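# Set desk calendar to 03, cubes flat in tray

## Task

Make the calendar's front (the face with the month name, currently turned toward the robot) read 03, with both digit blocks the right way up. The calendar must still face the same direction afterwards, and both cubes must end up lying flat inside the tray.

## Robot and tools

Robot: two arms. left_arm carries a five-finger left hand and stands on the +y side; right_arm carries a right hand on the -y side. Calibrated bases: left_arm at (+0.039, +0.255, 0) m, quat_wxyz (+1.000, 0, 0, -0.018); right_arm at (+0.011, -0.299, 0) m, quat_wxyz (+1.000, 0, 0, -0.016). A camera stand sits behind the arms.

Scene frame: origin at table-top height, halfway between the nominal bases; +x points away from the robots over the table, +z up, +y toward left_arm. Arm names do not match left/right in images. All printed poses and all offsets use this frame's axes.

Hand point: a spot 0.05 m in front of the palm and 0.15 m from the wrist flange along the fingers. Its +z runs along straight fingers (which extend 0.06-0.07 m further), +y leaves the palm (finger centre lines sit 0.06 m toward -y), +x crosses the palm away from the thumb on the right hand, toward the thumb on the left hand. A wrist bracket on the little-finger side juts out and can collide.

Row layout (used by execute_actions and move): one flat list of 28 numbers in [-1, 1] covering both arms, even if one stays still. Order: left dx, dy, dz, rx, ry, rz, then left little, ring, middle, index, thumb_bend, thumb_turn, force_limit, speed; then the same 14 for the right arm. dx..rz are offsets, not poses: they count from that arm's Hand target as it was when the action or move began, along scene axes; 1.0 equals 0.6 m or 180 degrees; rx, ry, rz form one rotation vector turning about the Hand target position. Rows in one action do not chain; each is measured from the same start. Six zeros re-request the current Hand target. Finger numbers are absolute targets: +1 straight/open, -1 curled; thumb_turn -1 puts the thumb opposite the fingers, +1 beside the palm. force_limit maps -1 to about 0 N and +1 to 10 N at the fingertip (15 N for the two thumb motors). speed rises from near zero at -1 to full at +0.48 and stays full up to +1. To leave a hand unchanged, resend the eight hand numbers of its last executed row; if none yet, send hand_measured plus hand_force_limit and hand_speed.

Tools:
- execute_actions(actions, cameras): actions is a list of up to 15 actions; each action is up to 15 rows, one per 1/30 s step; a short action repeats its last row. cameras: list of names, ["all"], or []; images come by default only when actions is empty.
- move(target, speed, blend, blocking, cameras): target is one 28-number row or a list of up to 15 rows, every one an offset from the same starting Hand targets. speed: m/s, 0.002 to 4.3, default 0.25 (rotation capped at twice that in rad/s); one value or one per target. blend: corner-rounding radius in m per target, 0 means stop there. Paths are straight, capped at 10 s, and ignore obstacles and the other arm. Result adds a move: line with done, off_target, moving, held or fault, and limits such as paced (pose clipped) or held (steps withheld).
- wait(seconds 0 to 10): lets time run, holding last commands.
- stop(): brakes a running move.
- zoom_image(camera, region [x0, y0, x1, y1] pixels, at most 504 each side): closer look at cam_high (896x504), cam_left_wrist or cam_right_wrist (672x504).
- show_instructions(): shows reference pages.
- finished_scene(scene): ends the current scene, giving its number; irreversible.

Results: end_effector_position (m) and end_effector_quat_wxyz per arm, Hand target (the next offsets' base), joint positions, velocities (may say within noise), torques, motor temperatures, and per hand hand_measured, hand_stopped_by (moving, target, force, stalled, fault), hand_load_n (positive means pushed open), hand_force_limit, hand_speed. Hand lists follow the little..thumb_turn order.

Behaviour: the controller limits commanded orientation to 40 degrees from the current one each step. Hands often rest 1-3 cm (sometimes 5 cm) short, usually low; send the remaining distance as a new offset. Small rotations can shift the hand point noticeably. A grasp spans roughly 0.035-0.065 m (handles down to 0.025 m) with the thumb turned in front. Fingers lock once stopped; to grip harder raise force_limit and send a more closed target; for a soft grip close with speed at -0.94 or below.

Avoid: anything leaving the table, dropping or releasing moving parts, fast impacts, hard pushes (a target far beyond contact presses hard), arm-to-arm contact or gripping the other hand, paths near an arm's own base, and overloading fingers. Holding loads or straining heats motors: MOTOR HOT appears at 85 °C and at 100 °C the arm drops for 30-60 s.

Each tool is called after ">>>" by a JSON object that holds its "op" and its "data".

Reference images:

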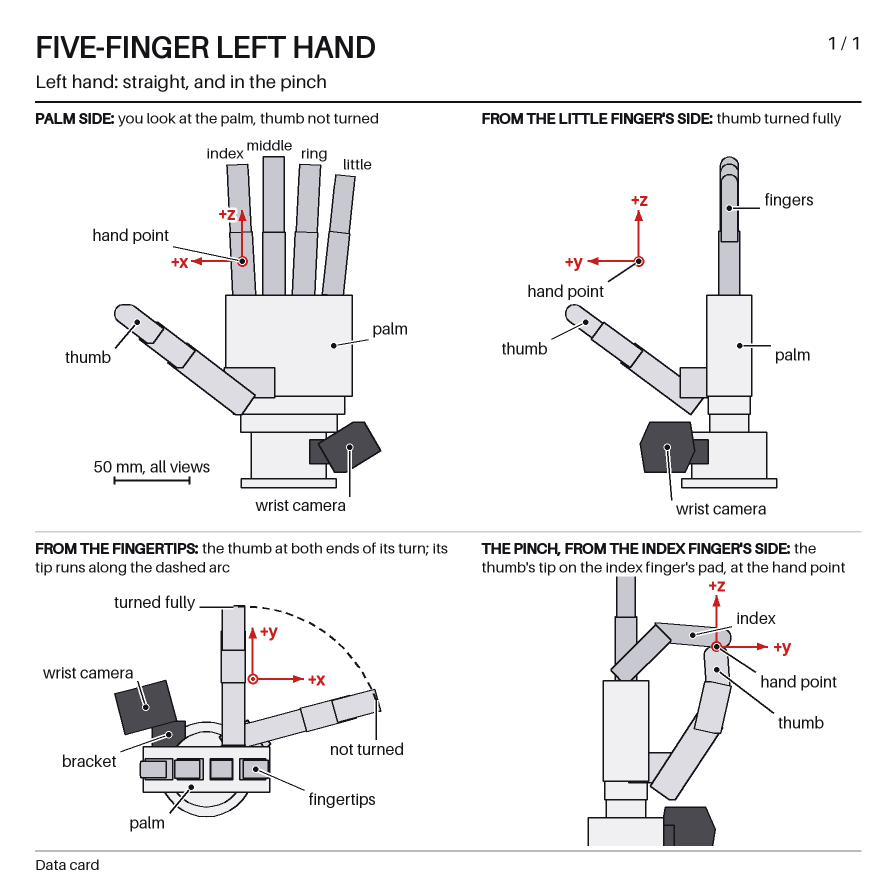

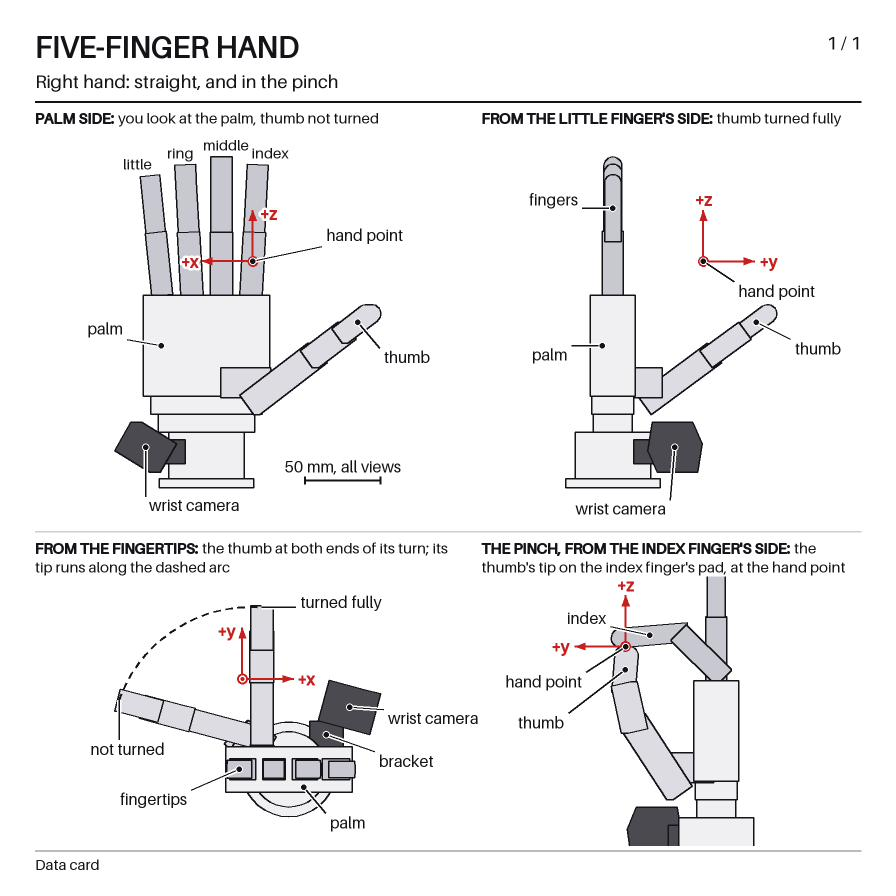

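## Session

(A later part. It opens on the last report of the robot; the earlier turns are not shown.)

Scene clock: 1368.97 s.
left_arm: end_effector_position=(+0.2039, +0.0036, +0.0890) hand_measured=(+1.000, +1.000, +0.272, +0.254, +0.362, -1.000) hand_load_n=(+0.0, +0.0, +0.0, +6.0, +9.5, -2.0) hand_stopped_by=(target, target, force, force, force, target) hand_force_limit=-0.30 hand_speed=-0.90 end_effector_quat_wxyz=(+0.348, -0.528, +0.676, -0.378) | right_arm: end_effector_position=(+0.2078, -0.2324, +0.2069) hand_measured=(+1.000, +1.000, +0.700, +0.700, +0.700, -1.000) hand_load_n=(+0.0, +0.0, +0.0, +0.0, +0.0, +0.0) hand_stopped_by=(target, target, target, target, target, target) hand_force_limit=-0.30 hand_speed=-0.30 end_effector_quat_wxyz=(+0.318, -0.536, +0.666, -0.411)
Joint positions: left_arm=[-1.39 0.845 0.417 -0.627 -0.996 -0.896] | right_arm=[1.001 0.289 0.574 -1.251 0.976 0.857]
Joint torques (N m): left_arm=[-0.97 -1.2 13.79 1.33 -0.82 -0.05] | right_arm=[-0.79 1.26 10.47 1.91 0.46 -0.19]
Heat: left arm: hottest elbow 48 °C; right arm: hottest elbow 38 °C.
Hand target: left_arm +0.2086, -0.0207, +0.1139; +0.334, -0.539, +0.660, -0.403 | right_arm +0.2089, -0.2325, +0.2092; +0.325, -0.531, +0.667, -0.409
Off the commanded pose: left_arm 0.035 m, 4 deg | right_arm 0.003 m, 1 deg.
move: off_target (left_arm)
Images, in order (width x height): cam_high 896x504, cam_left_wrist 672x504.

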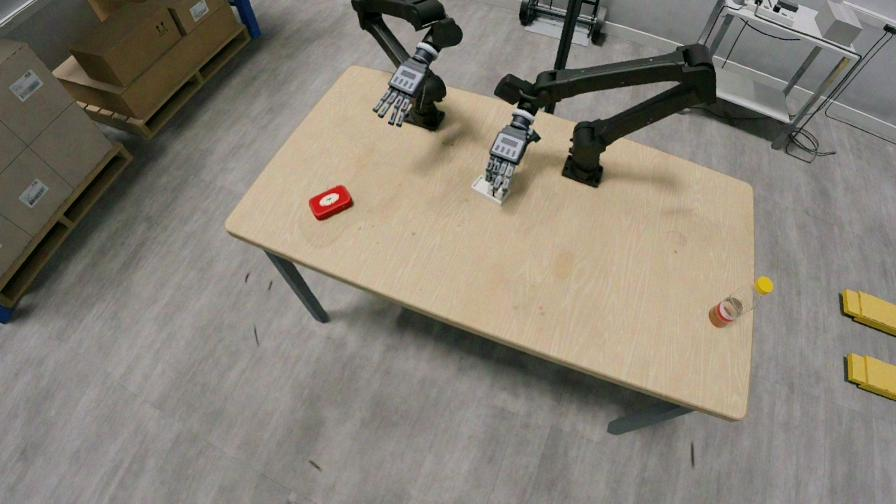

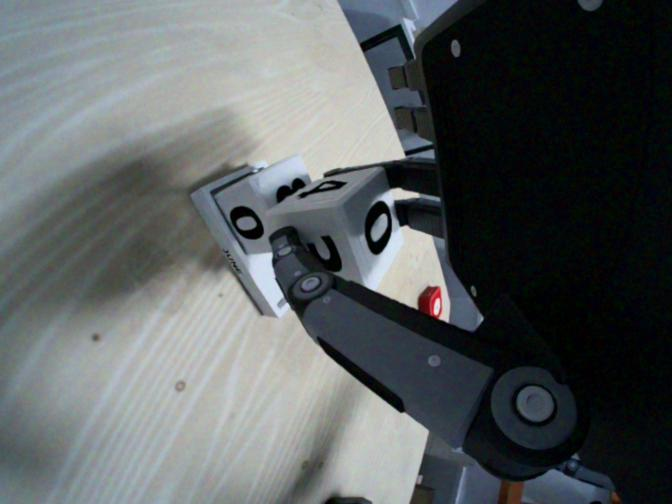

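>>> {"op": "move", "data": {"target": [[0.0,-0.04,-0.02,0,0,-0.01,1,1,0,0,-0.1,-1,-0.3,-0.9,0,0,0,0,0,0,1,1,0.7,0.7,0.7,-1,-0.3,-0.3],[0.0,-0.025,-0.07,0,0,-0.01,1,1,0,0,-0.1,-1,-0.3,-0.9,0,0,0,0,0,0,1,1,0.7,0.7,0.7,-1,-0.3,-0.3]], "speed": 0.1, "cameras": ["cam_high","cam_left_wrist"]}}

>>> {"op": "zoom_image", "data": {"camera": "cam_high", "region": [450, 160, 530, 220]}}

>>> {"op": "zoom_image", "data": {"camera": "cam_left_wrist", "region": [160, 90, 410, 300]}}

Scene clock: 1383.60 s.
left_arm: end_effector_position=(+0.2062, -0.0296, +0.0667) hand_measured=(+1.000, +1.000, +0.272, +0.254, +0.362, -1.000) hand_load_n=(+0.0, -0.5, +0.0, +7.0, +6.5, -1.5) hand_stopped_by=(target, target, force, force, force, target) hand_force_limit=-0.30 hand_speed=-0.90 end_effector_quat_wxyz=(+0.329, -0.529, +0.671, -0.402) | right_arm: end_effector_position=(+0.2078, -0.2324, +0.2069) hand_measured=(+1.000, +1.000, +0.700, +0.700, +0.700, -1.000) hand_load_n=(+0.0, +0.0, +0.0, +0.0, +0.0, +0.0) hand_stopped_by=(target, target, target, target, target, target) hand_force_limit=-0.30 hand_speed=-0.30 end_effector_quat_wxyz=(+0.318, -0.536, +0.666, -0.411)
Joint positions: left_arm=[-1.39 0.981 0.393 -0.384 -0.979 -0.864] | right_arm=[1.001 0.289 0.574 -1.251 0.976 0.857]
Joint torques (N m): left_arm=[-0.62 -2.26 9.2 1.48 -0.67 0.15] | right_arm=[-0.62 1.08 10.48 1.94 0.46 -0.19]
Heat: left arm: hottest elbow 47 °C; right arm: hottest elbow 38 °C.
Hand target: left_arm +0.2086, -0.0356, +0.0717; +0.327, -0.529, +0.668, -0.408 | right_arm +0.2089, -0.2325, +0.2092; +0.325, -0.531, +0.667, -0.409
Off the commanded pose: left_arm 0.008 m, 1 deg | right_arm 0.003 m, 1 deg.
move: done
Images, in order (width x height): cam_high 896x504, cam_left_wrist 672x504.

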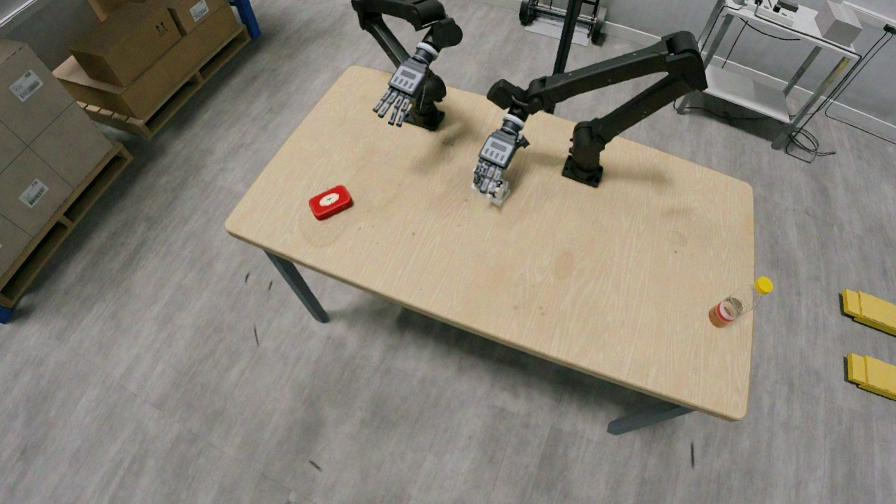

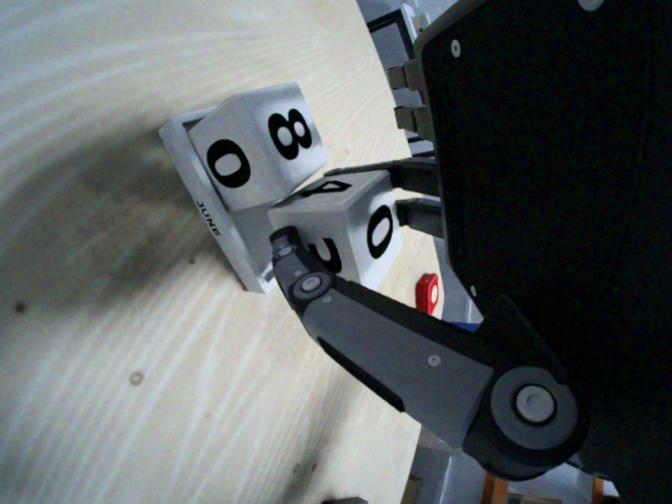

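Scaled by 6.300 from the camera's 896x504 image, which has a finer 1280x720 frame.

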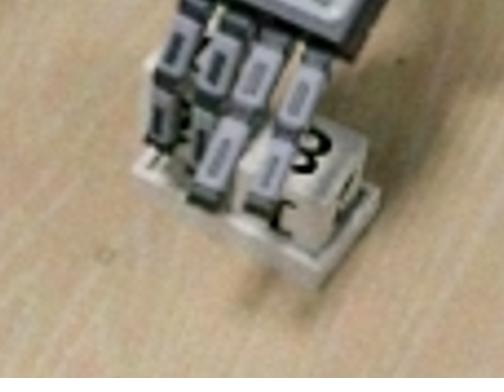

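Scaled by 2.016 from the camera's 672x504 image, which has a finer 960x720 frame.

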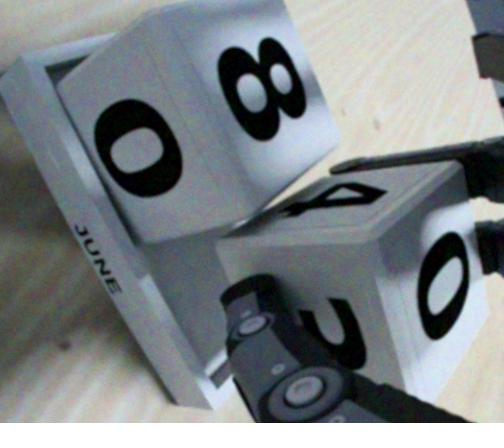

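>>> {"op": "move", "data": {"target": [0.003,0.0,-0.028,0,0,0,1,1,0,0,-0.1,-1,-0.3,-0.9,0,0,0,0,0,0,1,1,0.7,0.7,0.7,-1,-0.3,-0.3], "speed": 0.1, "cameras": ["cam_high","cam_left_wrist"]}}

>>> {"op": "zoom_image", "data": {"camera": "cam_high", "region": [460, 170, 520, 215]}}

>>> {"op": "zoom_image", "data": {"camera": "cam_left_wrist", "region": [160, 90, 410, 300]}}

Scene clock: 1398.73 s.
left_arm: end_effector_position=(+0.2059, -0.0320, +0.0515) hand_measured=(+1.000, +1.000, +0.272, +0.254, +0.362, -1.000) hand_load_n=(+0.0, +0.0, +0.0, +7.0, +6.0, -1.5) hand_stopped_by=(target, target, force, force, force, target) hand_force_limit=-0.30 hand_speed=-0.90 end_effector_quat_wxyz=(+0.327, -0.527, +0.672, -0.404) | right_arm: end_effector_position=(+0.2078, -0.2324, +0.2069) hand_measured=(+1.000, +1.000, +0.700, +0.700, +0.700, -1.000) hand_load_n=(+0.0, +0.0, +0.0, +0.0, +0.0, +0.0) hand_stopped_by=(target, target, target, target, target, target) hand_force_limit=-0.30 hand_speed=-0.30 end_effector_quat_wxyz=(+0.318, -0.536, +0.666, -0.411)
Joint positions: left_arm=[-1.39 1.027 0.366 -0.298 -0.975 -0.853] | right_arm=[1.001 0.289 0.574 -1.251 0.976 0.857]
Joint torques (N m): left_arm=[0.03 -2.43 8.58 1.4 -0.66 0.15] | right_arm=[-0.67 1.2 10.47 1.91 0.46 -0.19]
Heat: left arm: hottest elbow 44 °C; right arm: hottest elbow 38 °C.
Hand target: left_arm +0.2103, -0.0357, +0.0550; +0.327, -0.529, +0.668, -0.408 | right_arm +0.2089, -0.2325, +0.2092; +0.325, -0.531, +0.667, -0.409
Off the commanded pose: left_arm 0.007 m, 1 deg | right_arm 0.003 m, 1 deg.
move: done
Images, in order (width x height): cam_high 896x504, cam_left_wrist 672x504.

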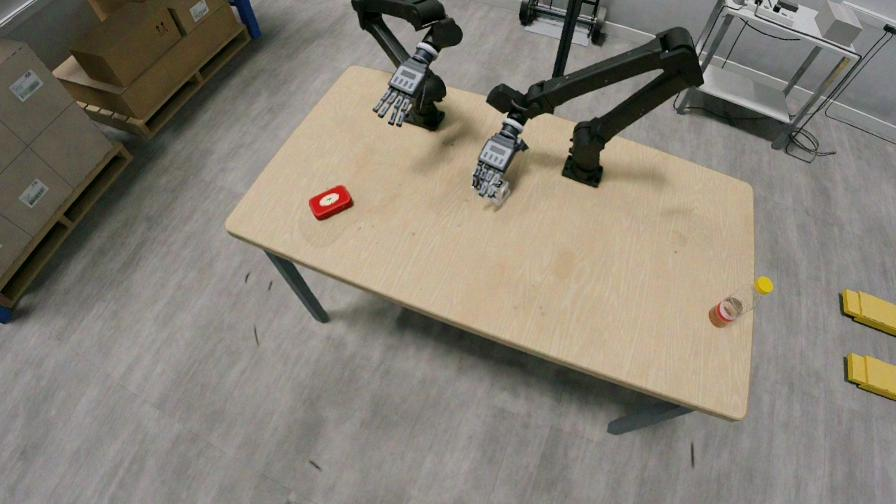

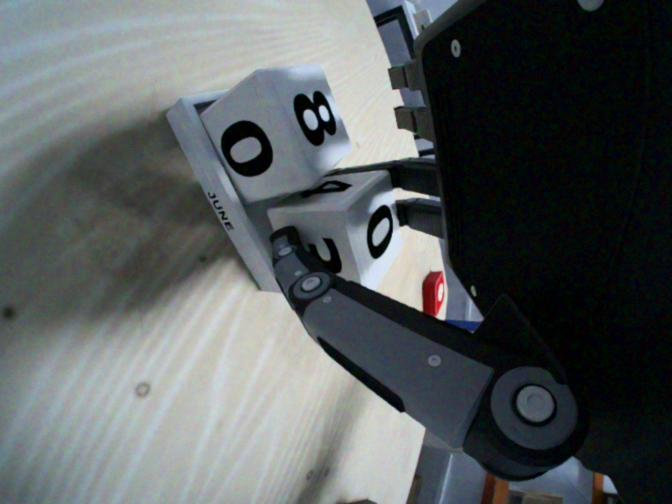

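Scaled by 8.400 from the camera's 896x504 image, which has a finer 1280x720 frame.

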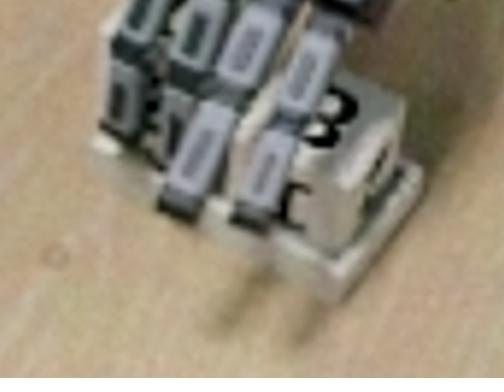

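Scaled by 2.016 from the camera's 672x504 image, which has a finer 960x720 frame.

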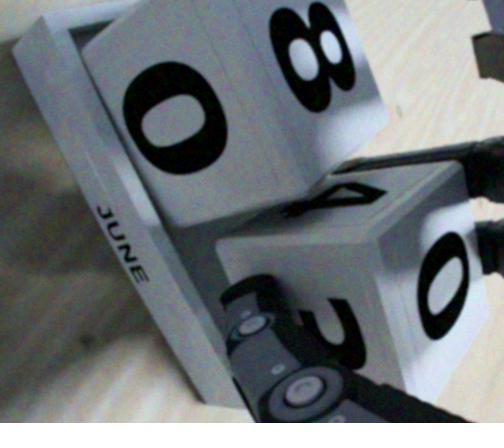

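>>> {"op": "move", "data": {"target": [[0.005,0.011,-0.006,0,0,0,1,1,0,0,-0.1,-1,-0.3,-0.9,0,0,0,0,0,0,1,1,0.7,0.7,0.7,-1,-0.3,-0.3]], "speed": 0.05, "cameras": ["cam_high","cam_left_wrist"]}}

>>> {"op": "zoom_image", "data": {"camera": "cam_high", "region": [460, 170, 520, 215]}}

>>> {"op": "zoom_image", "data": {"camera": "cam_left_wrist", "region": [160, 90, 410, 300]}}

Scene clock: 1417.47 s.
left_arm: end_effector_position=(+0.2089, -0.0250, +0.0446) hand_measured=(+1.000, +1.000, +0.272, +0.254, +0.362, -1.000) hand_load_n=(+0.0, +0.0, +0.0, +6.5, +6.5, -1.5) hand_stopped_by=(target, target, force, force, force, target) hand_force_limit=-0.30 hand_speed=-0.90 end_effector_quat_wxyz=(+0.328, -0.526, +0.674, -0.401) | right_arm: end_effector_position=(+0.2078, -0.2324, +0.2069) hand_measured=(+1.000, +1.000, +0.700, +0.700, +0.700, -1.000) hand_load_n=(+0.0, +0.0, +0.0, +0.0, +0.0, +0.0) hand_stopped_by=(target, target, target, target, target, target) hand_force_limit=-0.30 hand_speed=-0.30 end_effector_quat_wxyz=(+0.318, -0.536, +0.666, -0.411)
Joint positions: left_arm=[-1.372 1.024 0.343 -0.265 -0.964 -0.828] | right_arm=[1.001 0.289 0.574 -1.251 0.976 0.857]
Joint torques (N m): left_arm=[0.09 -3.02 8.51 1.33 -0.67 0.16] | right_arm=[-0.79 1.26 10.47 1.92 0.46 -0.19]
Heat: left arm: hottest elbow 42 °C; right arm: hottest elbow 38 °C.
Hand target: left_arm +0.2133, -0.0290, +0.0513; +0.327, -0.529, +0.668, -0.408 | right_arm +0.2089, -0.2325, +0.2092; +0.325, -0.531, +0.667, -0.409
Off the commanded pose: left_arm 0.009 m, 1 deg | right_arm 0.003 m, 1 deg.
move: done
Images, in order (width x height): cam_high 896x504, cam_left_wrist 672x504.

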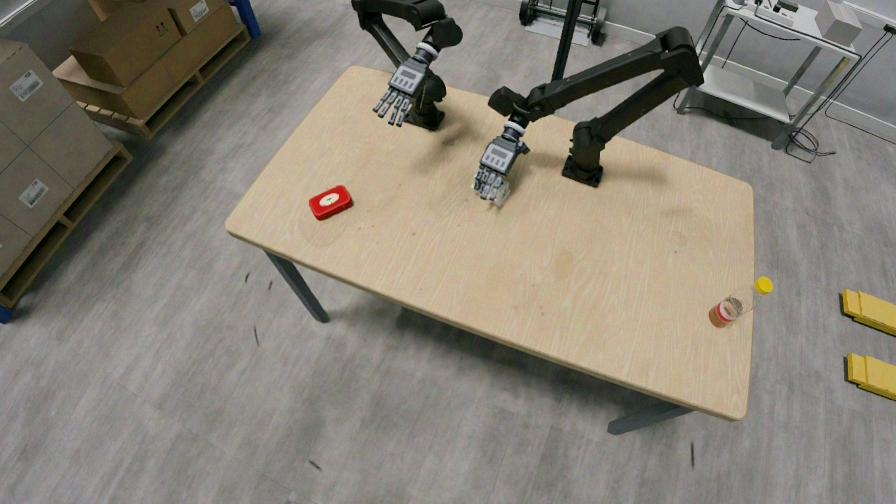

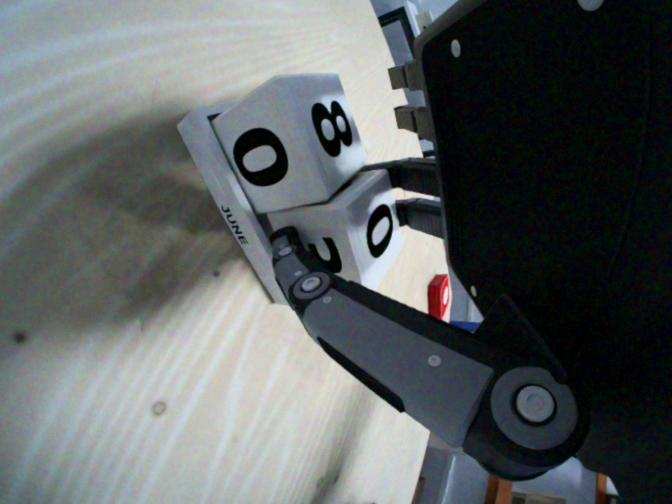

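Scaled by 8.400 from the camera's 896x504 image, which has a finer 1280x720 frame.

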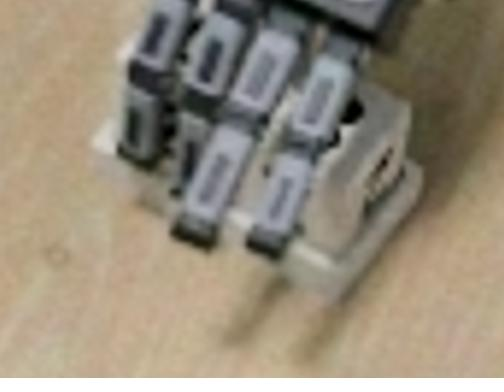

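Scaled by 2.016 from the camera's 672x504 image, which has a finer 960x720 frame.

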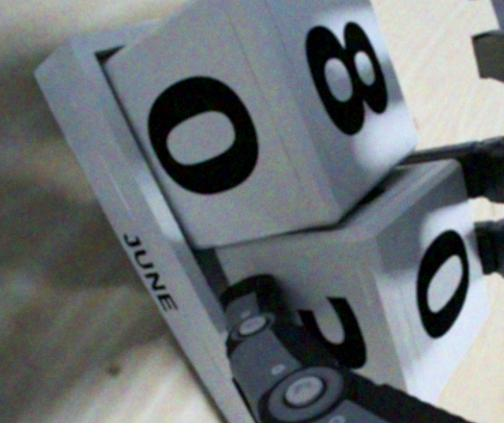

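>>> {"op": "move", "data": {"target": [[-0.003,0.001,-0.02,0,0,0,1,1,0,0,-0.1,-1,-0.3,-0.9,0,0,0,0,0,0,1,1,0.7,0.7,0.7,-1,-0.3,-0.3]], "speed": 0.05, "cameras": ["cam_high","cam_left_wrist"]}}

>>> {"op": "zoom_image", "data": {"camera": "cam_high", "region": [460, 170, 520, 215]}}

>>> {"op": "zoom_image", "data": {"camera": "cam_left_wrist", "region": [160, 90, 410, 300]}}

Scene clock: 1427.03 s.
left_arm: end_effector_position=(+0.2100, -0.0279, +0.0411) hand_measured=(+1.000, +1.000, +0.272, +0.254, +0.362, -1.000) hand_load_n=(+0.0, +0.0, +0.0, +7.0, +6.5, -1.5) hand_stopped_by=(target, target, force, force, force, target) hand_force_limit=-0.30 hand_speed=-0.90 end_effector_quat_wxyz=(+0.327, -0.529, +0.669, -0.408) | right_arm: end_effector_position=(+0.2078, -0.2324, +0.2069) hand_measured=(+1.000, +1.000, +0.700, +0.700, +0.700, -1.000) hand_load_n=(+0.0, +0.0, +0.0, +0.0, +0.0, +0.0) hand_stopped_by=(target, target, target, target, target, target) hand_force_limit=-0.30 hand_speed=-0.30 end_effector_quat_wxyz=(+0.318, -0.536, +0.666, -0.411)
Joint positions: left_arm=[-1.372 1.044 0.332 -0.217 -0.968 -0.828] | right_arm=[1.001 0.289 0.574 -1.251 0.976 0.857]
Joint torques (N m): left_arm=[-0.62 -2.2 7.56 1.44 -0.64 0.05] | right_arm=[-0.67 1.2 10.47 1.95 0.46 -0.18]
Motor temperatures (°C): left_arm=[28 28 41 26 27 24] | right_arm=[24 31 38 24 27 24]
Heat: left arm: hottest elbow 41 °C; right arm: hottest elbow 38 °C.
Hand target: left_arm +0.2115, -0.0285, +0.0394; +0.327, -0.529, +0.668, -0.408 | right_arm +0.2089, -0.2325, +0.2092; +0.325, -0.531, +0.667, -0.409
Off the commanded pose: left_arm 0.002 m, 0 deg | right_arm 0.003 m, 1 deg.
move: done
Images, in order (width x height): cam_high 896x504, cam_left_wrist 672x504.

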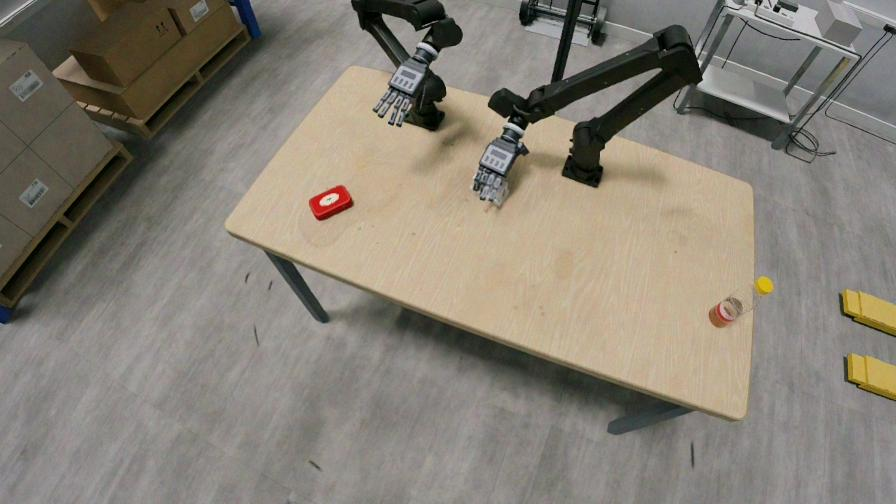

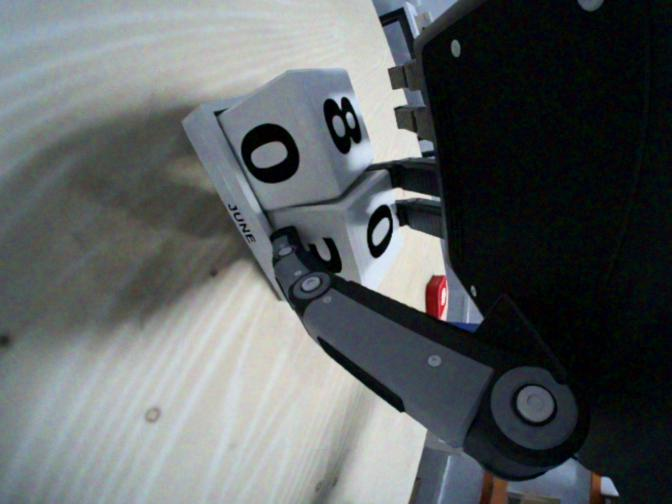

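Scaled by 8.400 from the camera's 896x504 image, which has a finer 1280x720 frame.

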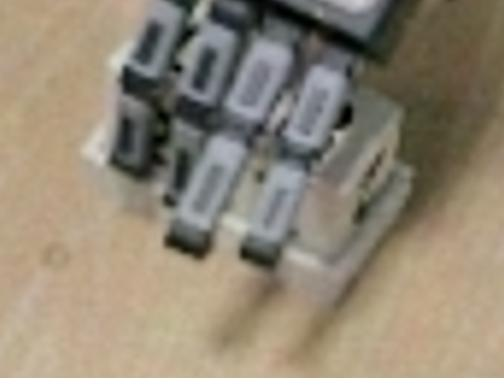

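Scaled by 2.016 from the camera's 672x504 image, which has a finer 960x720 frame.

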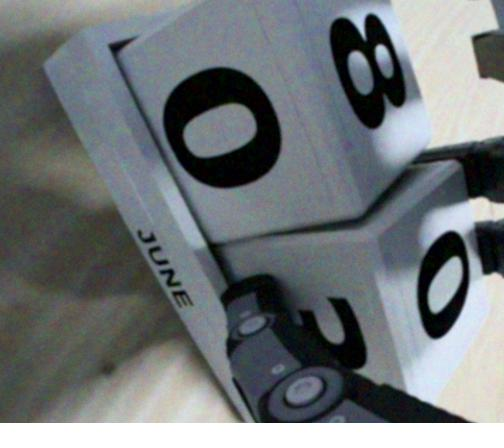

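>>> {"op": "move", "data": {"target": [[0.0,0.003,-0.015,0,0,0,1,1,0,0,-0.1,-1,-0.3,-0.9,0,0,0,0,0,0,1,1,0.7,0.7,0.7,-1,-0.3,-0.3]], "speed": 0.04, "cameras": ["cam_high","cam_left_wrist"]}}

>>> {"op": "zoom_image", "data": {"camera": "cam_high", "region": [460, 170, 520, 215]}}

>>> {"op": "zoom_image", "data": {"camera": "cam_left_wrist", "region": [160, 90, 410, 300]}}

Scene clock: 1443.43 s.
left_arm: end_effector_position=(+0.2119, -0.0315, +0.0403) hand_measured=(+1.000, +1.000, +0.272, +0.254, +0.362, -1.000) hand_load_n=(+0.0, +0.0, +1.0, +6.5, +5.5, -1.5) hand_stopped_by=(target, target, force, force, force, target) hand_force_limit=-0.30 hand_speed=-0.90 end_effector_quat_wxyz=(+0.324, -0.532, +0.661, -0.418) | right_arm: end_effector_position=(+0.2078, -0.2324, +0.2069) hand_measured=(+1.000, +1.000, +0.700, +0.700, +0.700, -1.000) hand_load_n=(+0.0, +0.0, +0.0, +0.0, +0.0, +0.0) hand_stopped_by=(target, target, target, target, target, target) hand_force_limit=-0.30 hand_speed=-0.30 end_effector_quat_wxyz=(+0.318, -0.536, +0.666, -0.411)
Joint positions: left_arm=[-1.372 1.058 0.323 -0.167 -0.976 -0.828] | right_arm=[1.001 0.289 0.574 -1.251 0.976 0.857]
Joint torques (N m): left_arm=[-0.56 -1.26 6.65 1.05 -0.3 0.06] | right_arm=[-0.73 1.26 10.48 1.96 0.46 -0.19]
Heat: left arm: hottest elbow 40 °C; right arm: hottest elbow 39 °C.
Hand target: left_arm +0.2116, -0.0267, +0.0304; +0.327, -0.529, +0.668, -0.408 | right_arm +0.2089, -0.2325, +0.2092; +0.325, -0.531, +0.667, -0.409
Off the commanded pose: left_arm 0.011 m, 2 deg | right_arm 0.003 m, 1 deg.
move: off_target (left_arm)
Images, in order (width x height): cam_high 896x504, cam_left_wrist 672x504.

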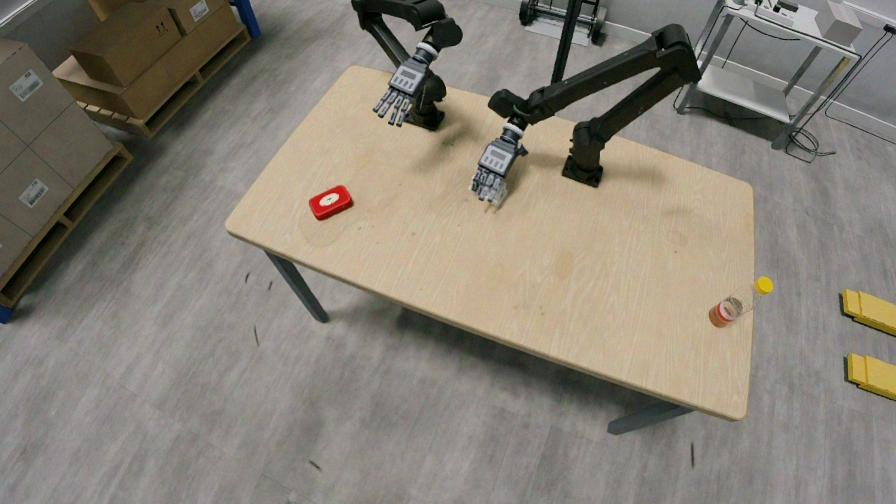

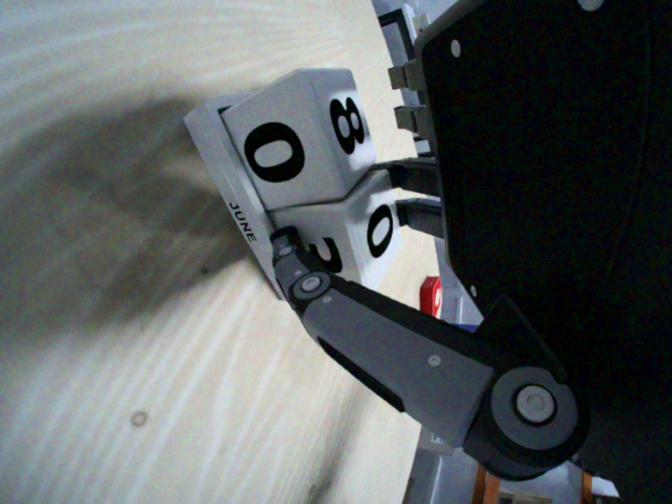

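Scaled by 8.400 from the camera's 896x504 image, which has a finer 1280x720 frame.

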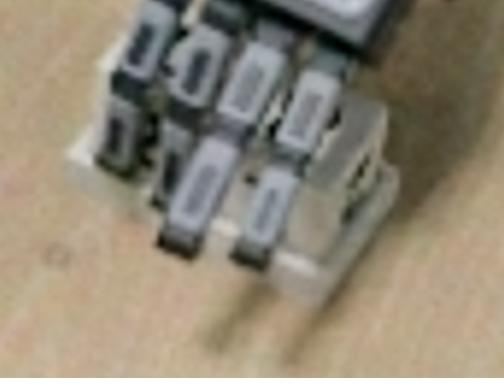

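Scaled by 2.016 from the camera's 672x504 image, which has a finer 960x720 frame.

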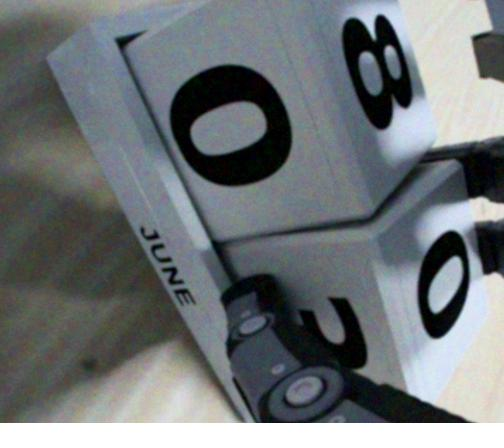

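>>> {"op": "move", "data": {"target": [[0.0,0.0,0.05,0,0,0,1,1,0,0,-0.1,-1,-0.3,-0.9,0,0,0,0,0,0,1,1,0.7,0.7,0.7,-1,-0.3,-0.3],[0.0,0.02,0.03,0,0,0,1,1,0,0,-0.1,-1,-0.3,-0.9,0,0,0,0,0,0,1,1,0.7,0.7,0.7,-1,-0.3,-0.3]], "speed": 0.05, "cameras": ["cam_high","cam_left_wrist"]}}

>>> {"op": "zoom_image", "data": {"camera": "cam_high", "region": [460, 170, 520, 215]}}

>>> {"op": "zoom_image", "data": {"camera": "cam_left_wrist", "region": [160, 90, 410, 300]}}

Scene clock: 1458.60 s.
left_arm: end_effector_position=(+0.2071, -0.0106, +0.0414) hand_measured=(+1.000, +1.000, +0.272, +0.254, +0.362, -1.000) hand_load_n=(+0.0, +0.0, +0.5, +6.5, +7.0, -1.0) hand_stopped_by=(target, target, force, force, force, target) hand_force_limit=-0.30 hand_speed=-0.90 end_effector_quat_wxyz=(+0.329, -0.526, +0.675, -0.400) | right_arm: end_effector_position=(+0.2078, -0.2324, +0.2069) hand_measured=(+1.000, +1.000, +0.700, +0.700, +0.700, -1.000) hand_load_n=(+0.0, +0.0, +0.0, +0.0, +0.0, +0.0) hand_stopped_by=(target, target, target, target, target, target) hand_force_limit=-0.30 hand_speed=-0.30 end_effector_quat_wxyz=(+0.318, -0.536, +0.666, -0.411)
Joint positions: left_arm=[-1.369 0.975 0.308 -0.279 -0.962 -0.823] | right_arm=[1.001 0.289 0.574 -1.251 0.976 0.857]
Joint torques (N m): left_arm=[0.09 -2.78 8.44 1.4 -0.66 0.12] | right_arm=[-0.73 1.2 10.5 1.94 0.47 -0.2]
Heat: left arm: hottest elbow 40 °C; right arm: hottest elbow 39 °C.
Hand target: left_arm +0.2116, -0.0147, +0.0484; +0.327, -0.529, +0.668, -0.408 | right_arm +0.2089, -0.2325, +0.2092; +0.325, -0.531, +0.667, -0.409
Off the commanded pose: left_arm 0.009 m, 1 deg | right_arm 0.003 m, 1 deg.
move: done
Images, in order (width x height): cam_high 896x504, cam_left_wrist 672x504.

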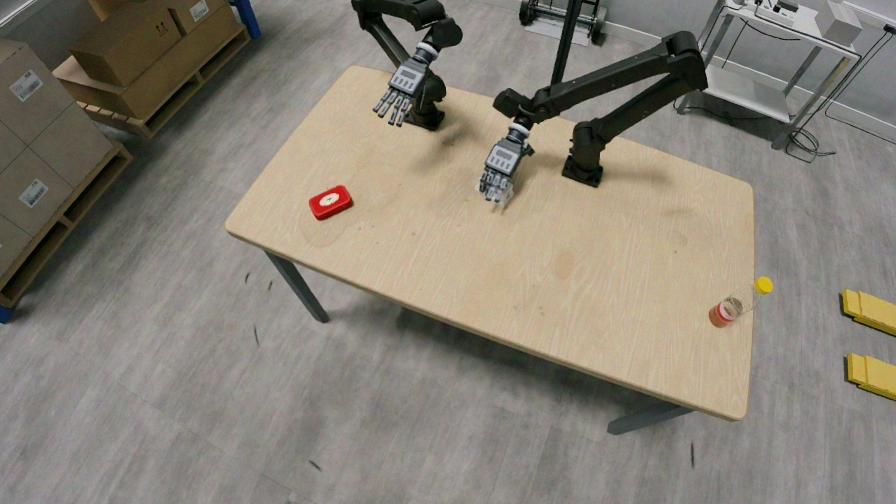

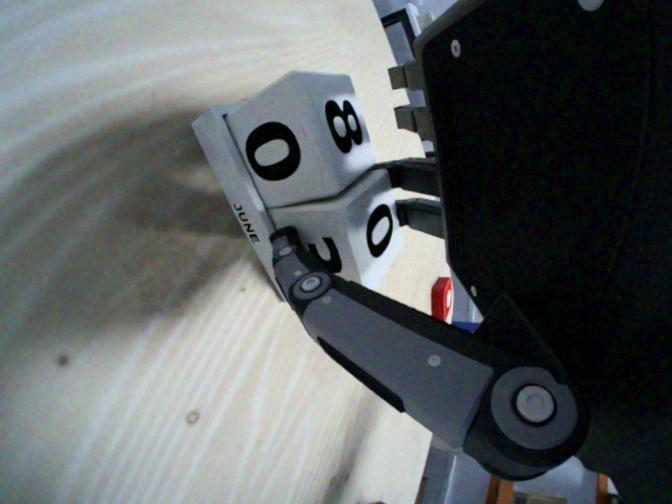

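Scaled by 8.400 from the camera's 896x504 image, which has a finer 1280x720 frame.

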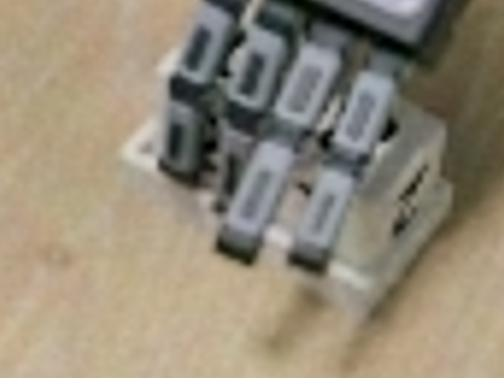

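Scaled by 2.016 from the camera's 672x504 image, which has a finer 960x720 frame.

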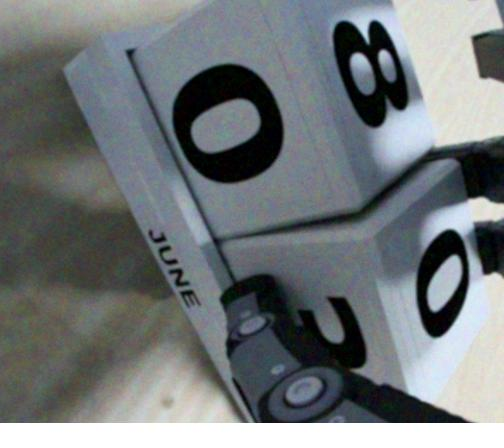

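>>> {"op": "move", "data": {"target": [[0.0,0.002,-0.022,0,0,0,1,1,0,0,-0.1,-1,-0.3,-0.9,0,0,0,0,0,0,1,1,0.7,0.7,0.7,-1,-0.3,-0.3]], "speed": 0.04, "cameras": ["cam_high","cam_left_wrist"]}}

>>> {"op": "zoom_image", "data": {"camera": "cam_high", "region": [460, 170, 520, 215]}}

>>> {"op": "zoom_image", "data": {"camera": "cam_left_wrist", "region": [160, 90, 410, 300]}}

Scene clock: 1469.47 s.
left_arm: end_effector_position=(+0.2095, -0.0161, +0.0404) hand_measured=(+1.000, +1.000, +0.272, +0.254, +0.362, -1.000) hand_load_n=(+0.5, +0.0, +1.0, +6.5, +6.5, -1.5) hand_stopped_by=(target, target, force, force, force, target) hand_force_limit=-0.30 hand_speed=-0.90 end_effector_quat_wxyz=(+0.324, -0.531, +0.664, -0.415) | right_arm: end_effector_position=(+0.2078, -0.2324, +0.2069) hand_measured=(+1.000, +1.000, +0.700, +0.700, +0.700, -1.000) hand_load_n=(+0.0, +0.0, +0.0, +0.0, +0.0, +0.0) hand_stopped_by=(target, target, target, target, target, target) hand_force_limit=-0.30 hand_speed=-0.30 end_effector_quat_wxyz=(+0.318, -0.536, +0.666, -0.411)
Joint positions: left_arm=[-1.367 0.992 0.293 -0.208 -0.967 -0.822] | right_arm=[1.001 0.289 0.574 -1.251 0.976 0.857]
Joint torques (N m): left_arm=[0.03 -1.03 7.41 1.25 -0.39 0.13] | right_arm=[-0.73 1.2 10.48 1.92 0.46 -0.19]
Heat: left arm: hottest elbow 39 °C; right arm: hottest elbow 39 °C.
Hand target: left_arm +0.2115, -0.0134, +0.0351; +0.327, -0.529, +0.668, -0.408 | right_arm +0.2089, -0.2325, +0.2092; +0.325, -0.531, +0.667, -0.409
Off the commanded pose: left_arm 0.006 m, 1 deg | right_arm 0.003 m, 1 deg.
move: done
Images, in order (width x height): cam_high 896x504, cam_left_wrist 672x504.

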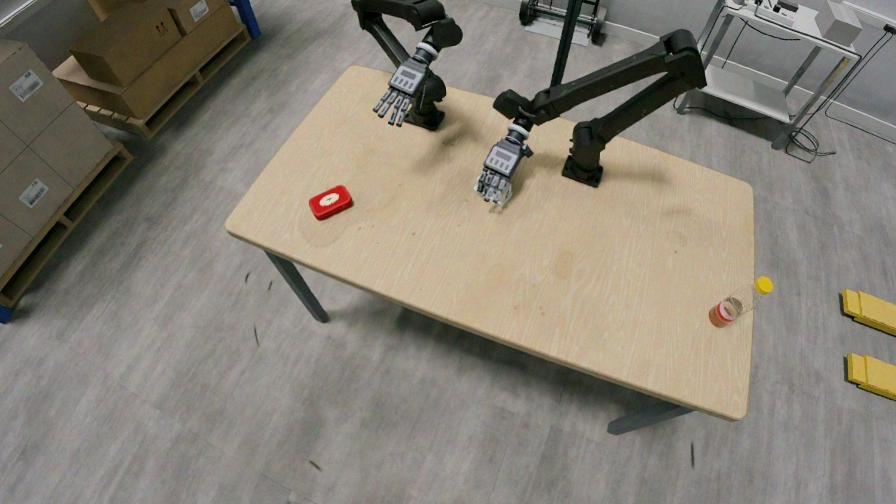

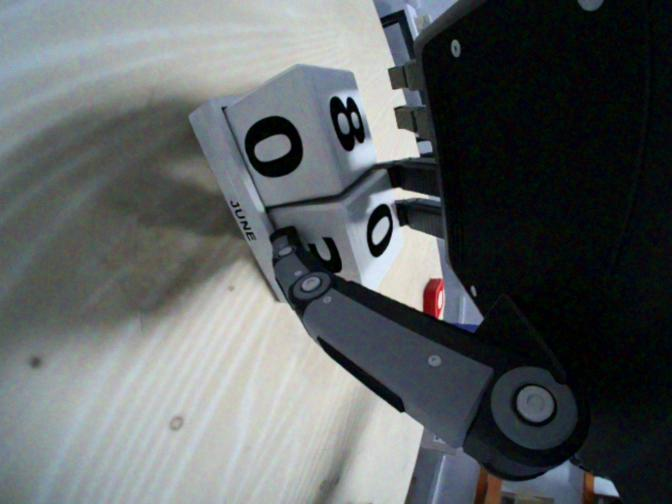

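Scaled by 8.400 from the camera's 896x504 image, which has a finer 1280x720 frame.

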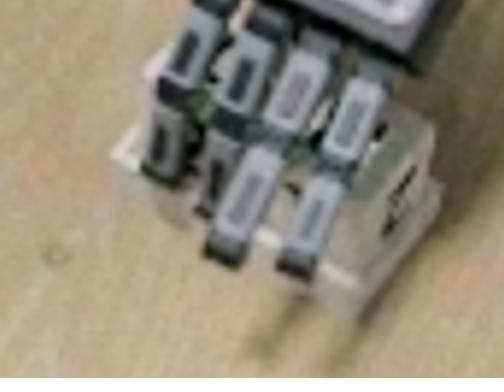

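Scaled by 2.016 from the camera's 672x504 image, which has a finer 960x720 frame.

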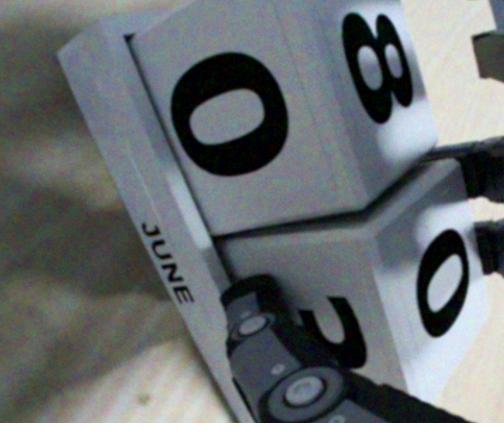

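>>> {"op": "zoom_image", "data": {"camera": "cam_left_wrist", "region": [240, 180, 310, 310]}}

>>> {"op": "zoom_image", "data": {"camera": "cam_left_wrist", "region": [330, 140, 430, 290]}}

Scaled by 3.877 from the camera's 672x504 image, which has a finer 960x720 frame.

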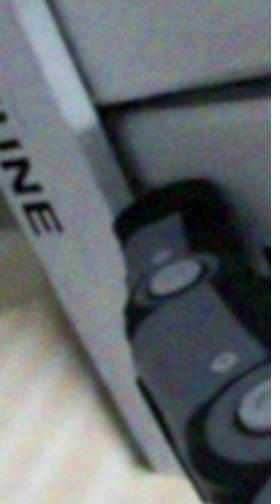

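Scaled by 3.360 from the camera's 672x504 image, which has a finer 960x720 frame.

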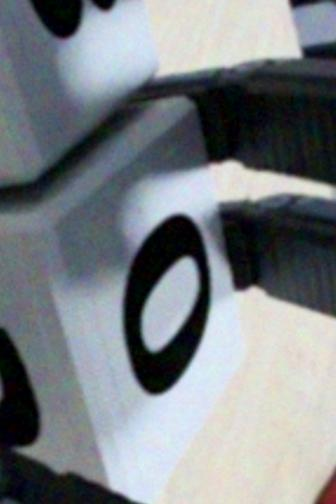

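>>> {"op": "move", "data": {"target": [[0.0,0.0,0.03,0,0,0,1,1,1,0,-0.1,-1,-0.3,-0.5,0,0,0,0,0,0,1,1,0.7,0.7,0.7,-1,-0.3,-0.3]], "speed": 0.05, "cameras": ["cam_high","cam_left_wrist"]}}

>>> {"op": "zoom_image", "data": {"camera": "cam_high", "region": [460, 170, 520, 215]}}

>>> {"op": "zoom_image", "data": {"camera": "cam_left_wrist", "region": [160, 90, 410, 300]}}

Scene clock: 1505.53 s.
left_arm: end_effector_position=(+0.2069, -0.0060, +0.0407) hand_measured=(+1.000, +1.000, +1.000, +0.254, +0.362, -1.000) hand_load_n=(+0.0, +0.0, +0.0, +6.5, +6.0, -1.5) hand_stopped_by=(target, target, target, force, force, target) hand_force_limit=-0.30 hand_speed=-0.50 end_effector_quat_wxyz=(+0.328, -0.526, +0.674, -0.402) | right_arm: end_effector_position=(+0.2078, -0.2324, +0.2069) hand_measured=(+1.000, +1.000, +0.700, +0.700, +0.700, -1.000) hand_load_n=(+0.0, +0.0, +0.0, +0.0, +0.0, +0.0) hand_stopped_by=(target, target, target, target, target, target) hand_force_limit=-0.30 hand_speed=-0.30 end_effector_quat_wxyz=(+0.318, -0.536, +0.666, -0.411)
Joint positions: left_arm=[-1.366 0.954 0.293 -0.277 -0.96 -0.82] | right_arm=[1.001 0.289 0.574 -1.251 0.976 0.857]
Joint torques (N m): left_arm=[0.03 -2.61 10.25 0.5 -0.7 0.14] | right_arm=[-0.79 1.2 10.48 1.91 0.47 -0.19]
Heat: left arm: hottest elbow 38 °C; right arm: hottest elbow 39 °C.
Hand target: left_arm +0.2116, -0.0133, +0.0531; +0.327, -0.529, +0.668, -0.408 | right_arm +0.2089, -0.2325, +0.2092; +0.325, -0.531, +0.667, -0.409
Off the commanded pose: left_arm 0.015 m, 1 deg | right_arm 0.003 m, 1 deg.
move: off_target (left_arm)
Images, in order (width x height): cam_high 896x504, cam_left_wrist 672x504.

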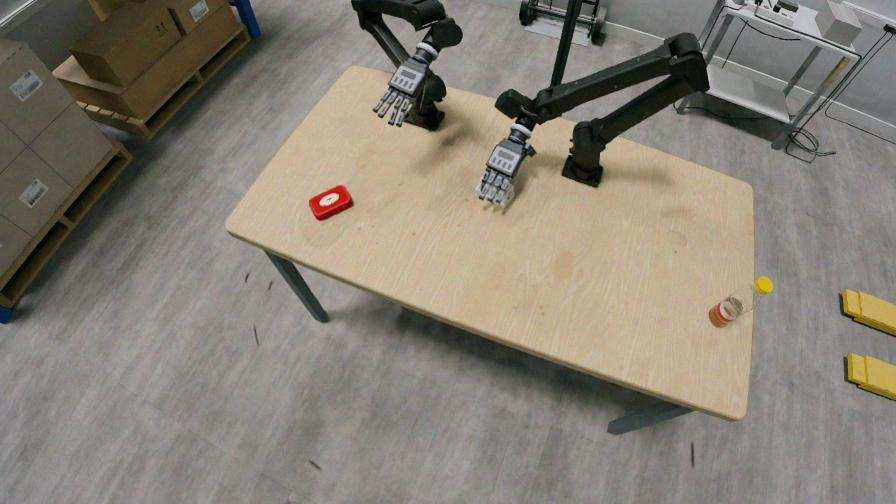

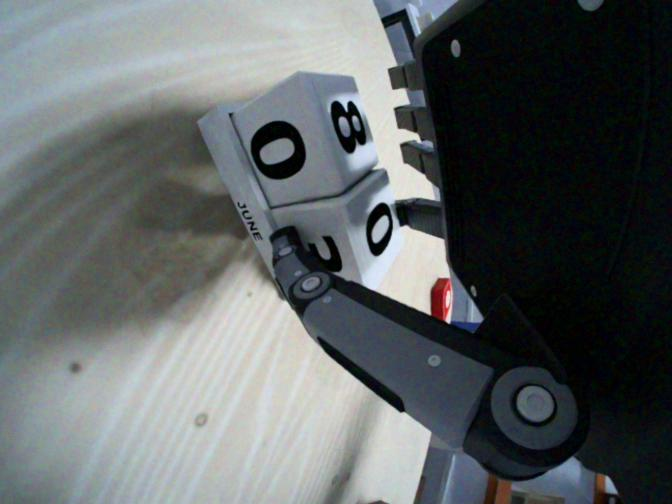

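Scaled by 8.400 from the camera's 896x504 image, which has a finer 1280x720 frame.

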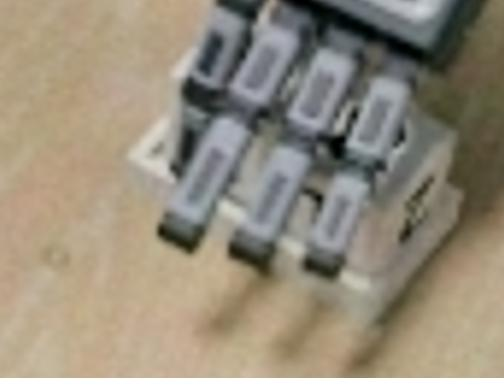

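Scaled by 2.016 from the camera's 672x504 image, which has a finer 960x720 frame.

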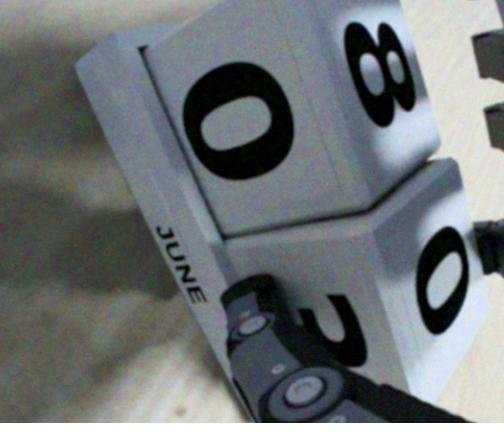

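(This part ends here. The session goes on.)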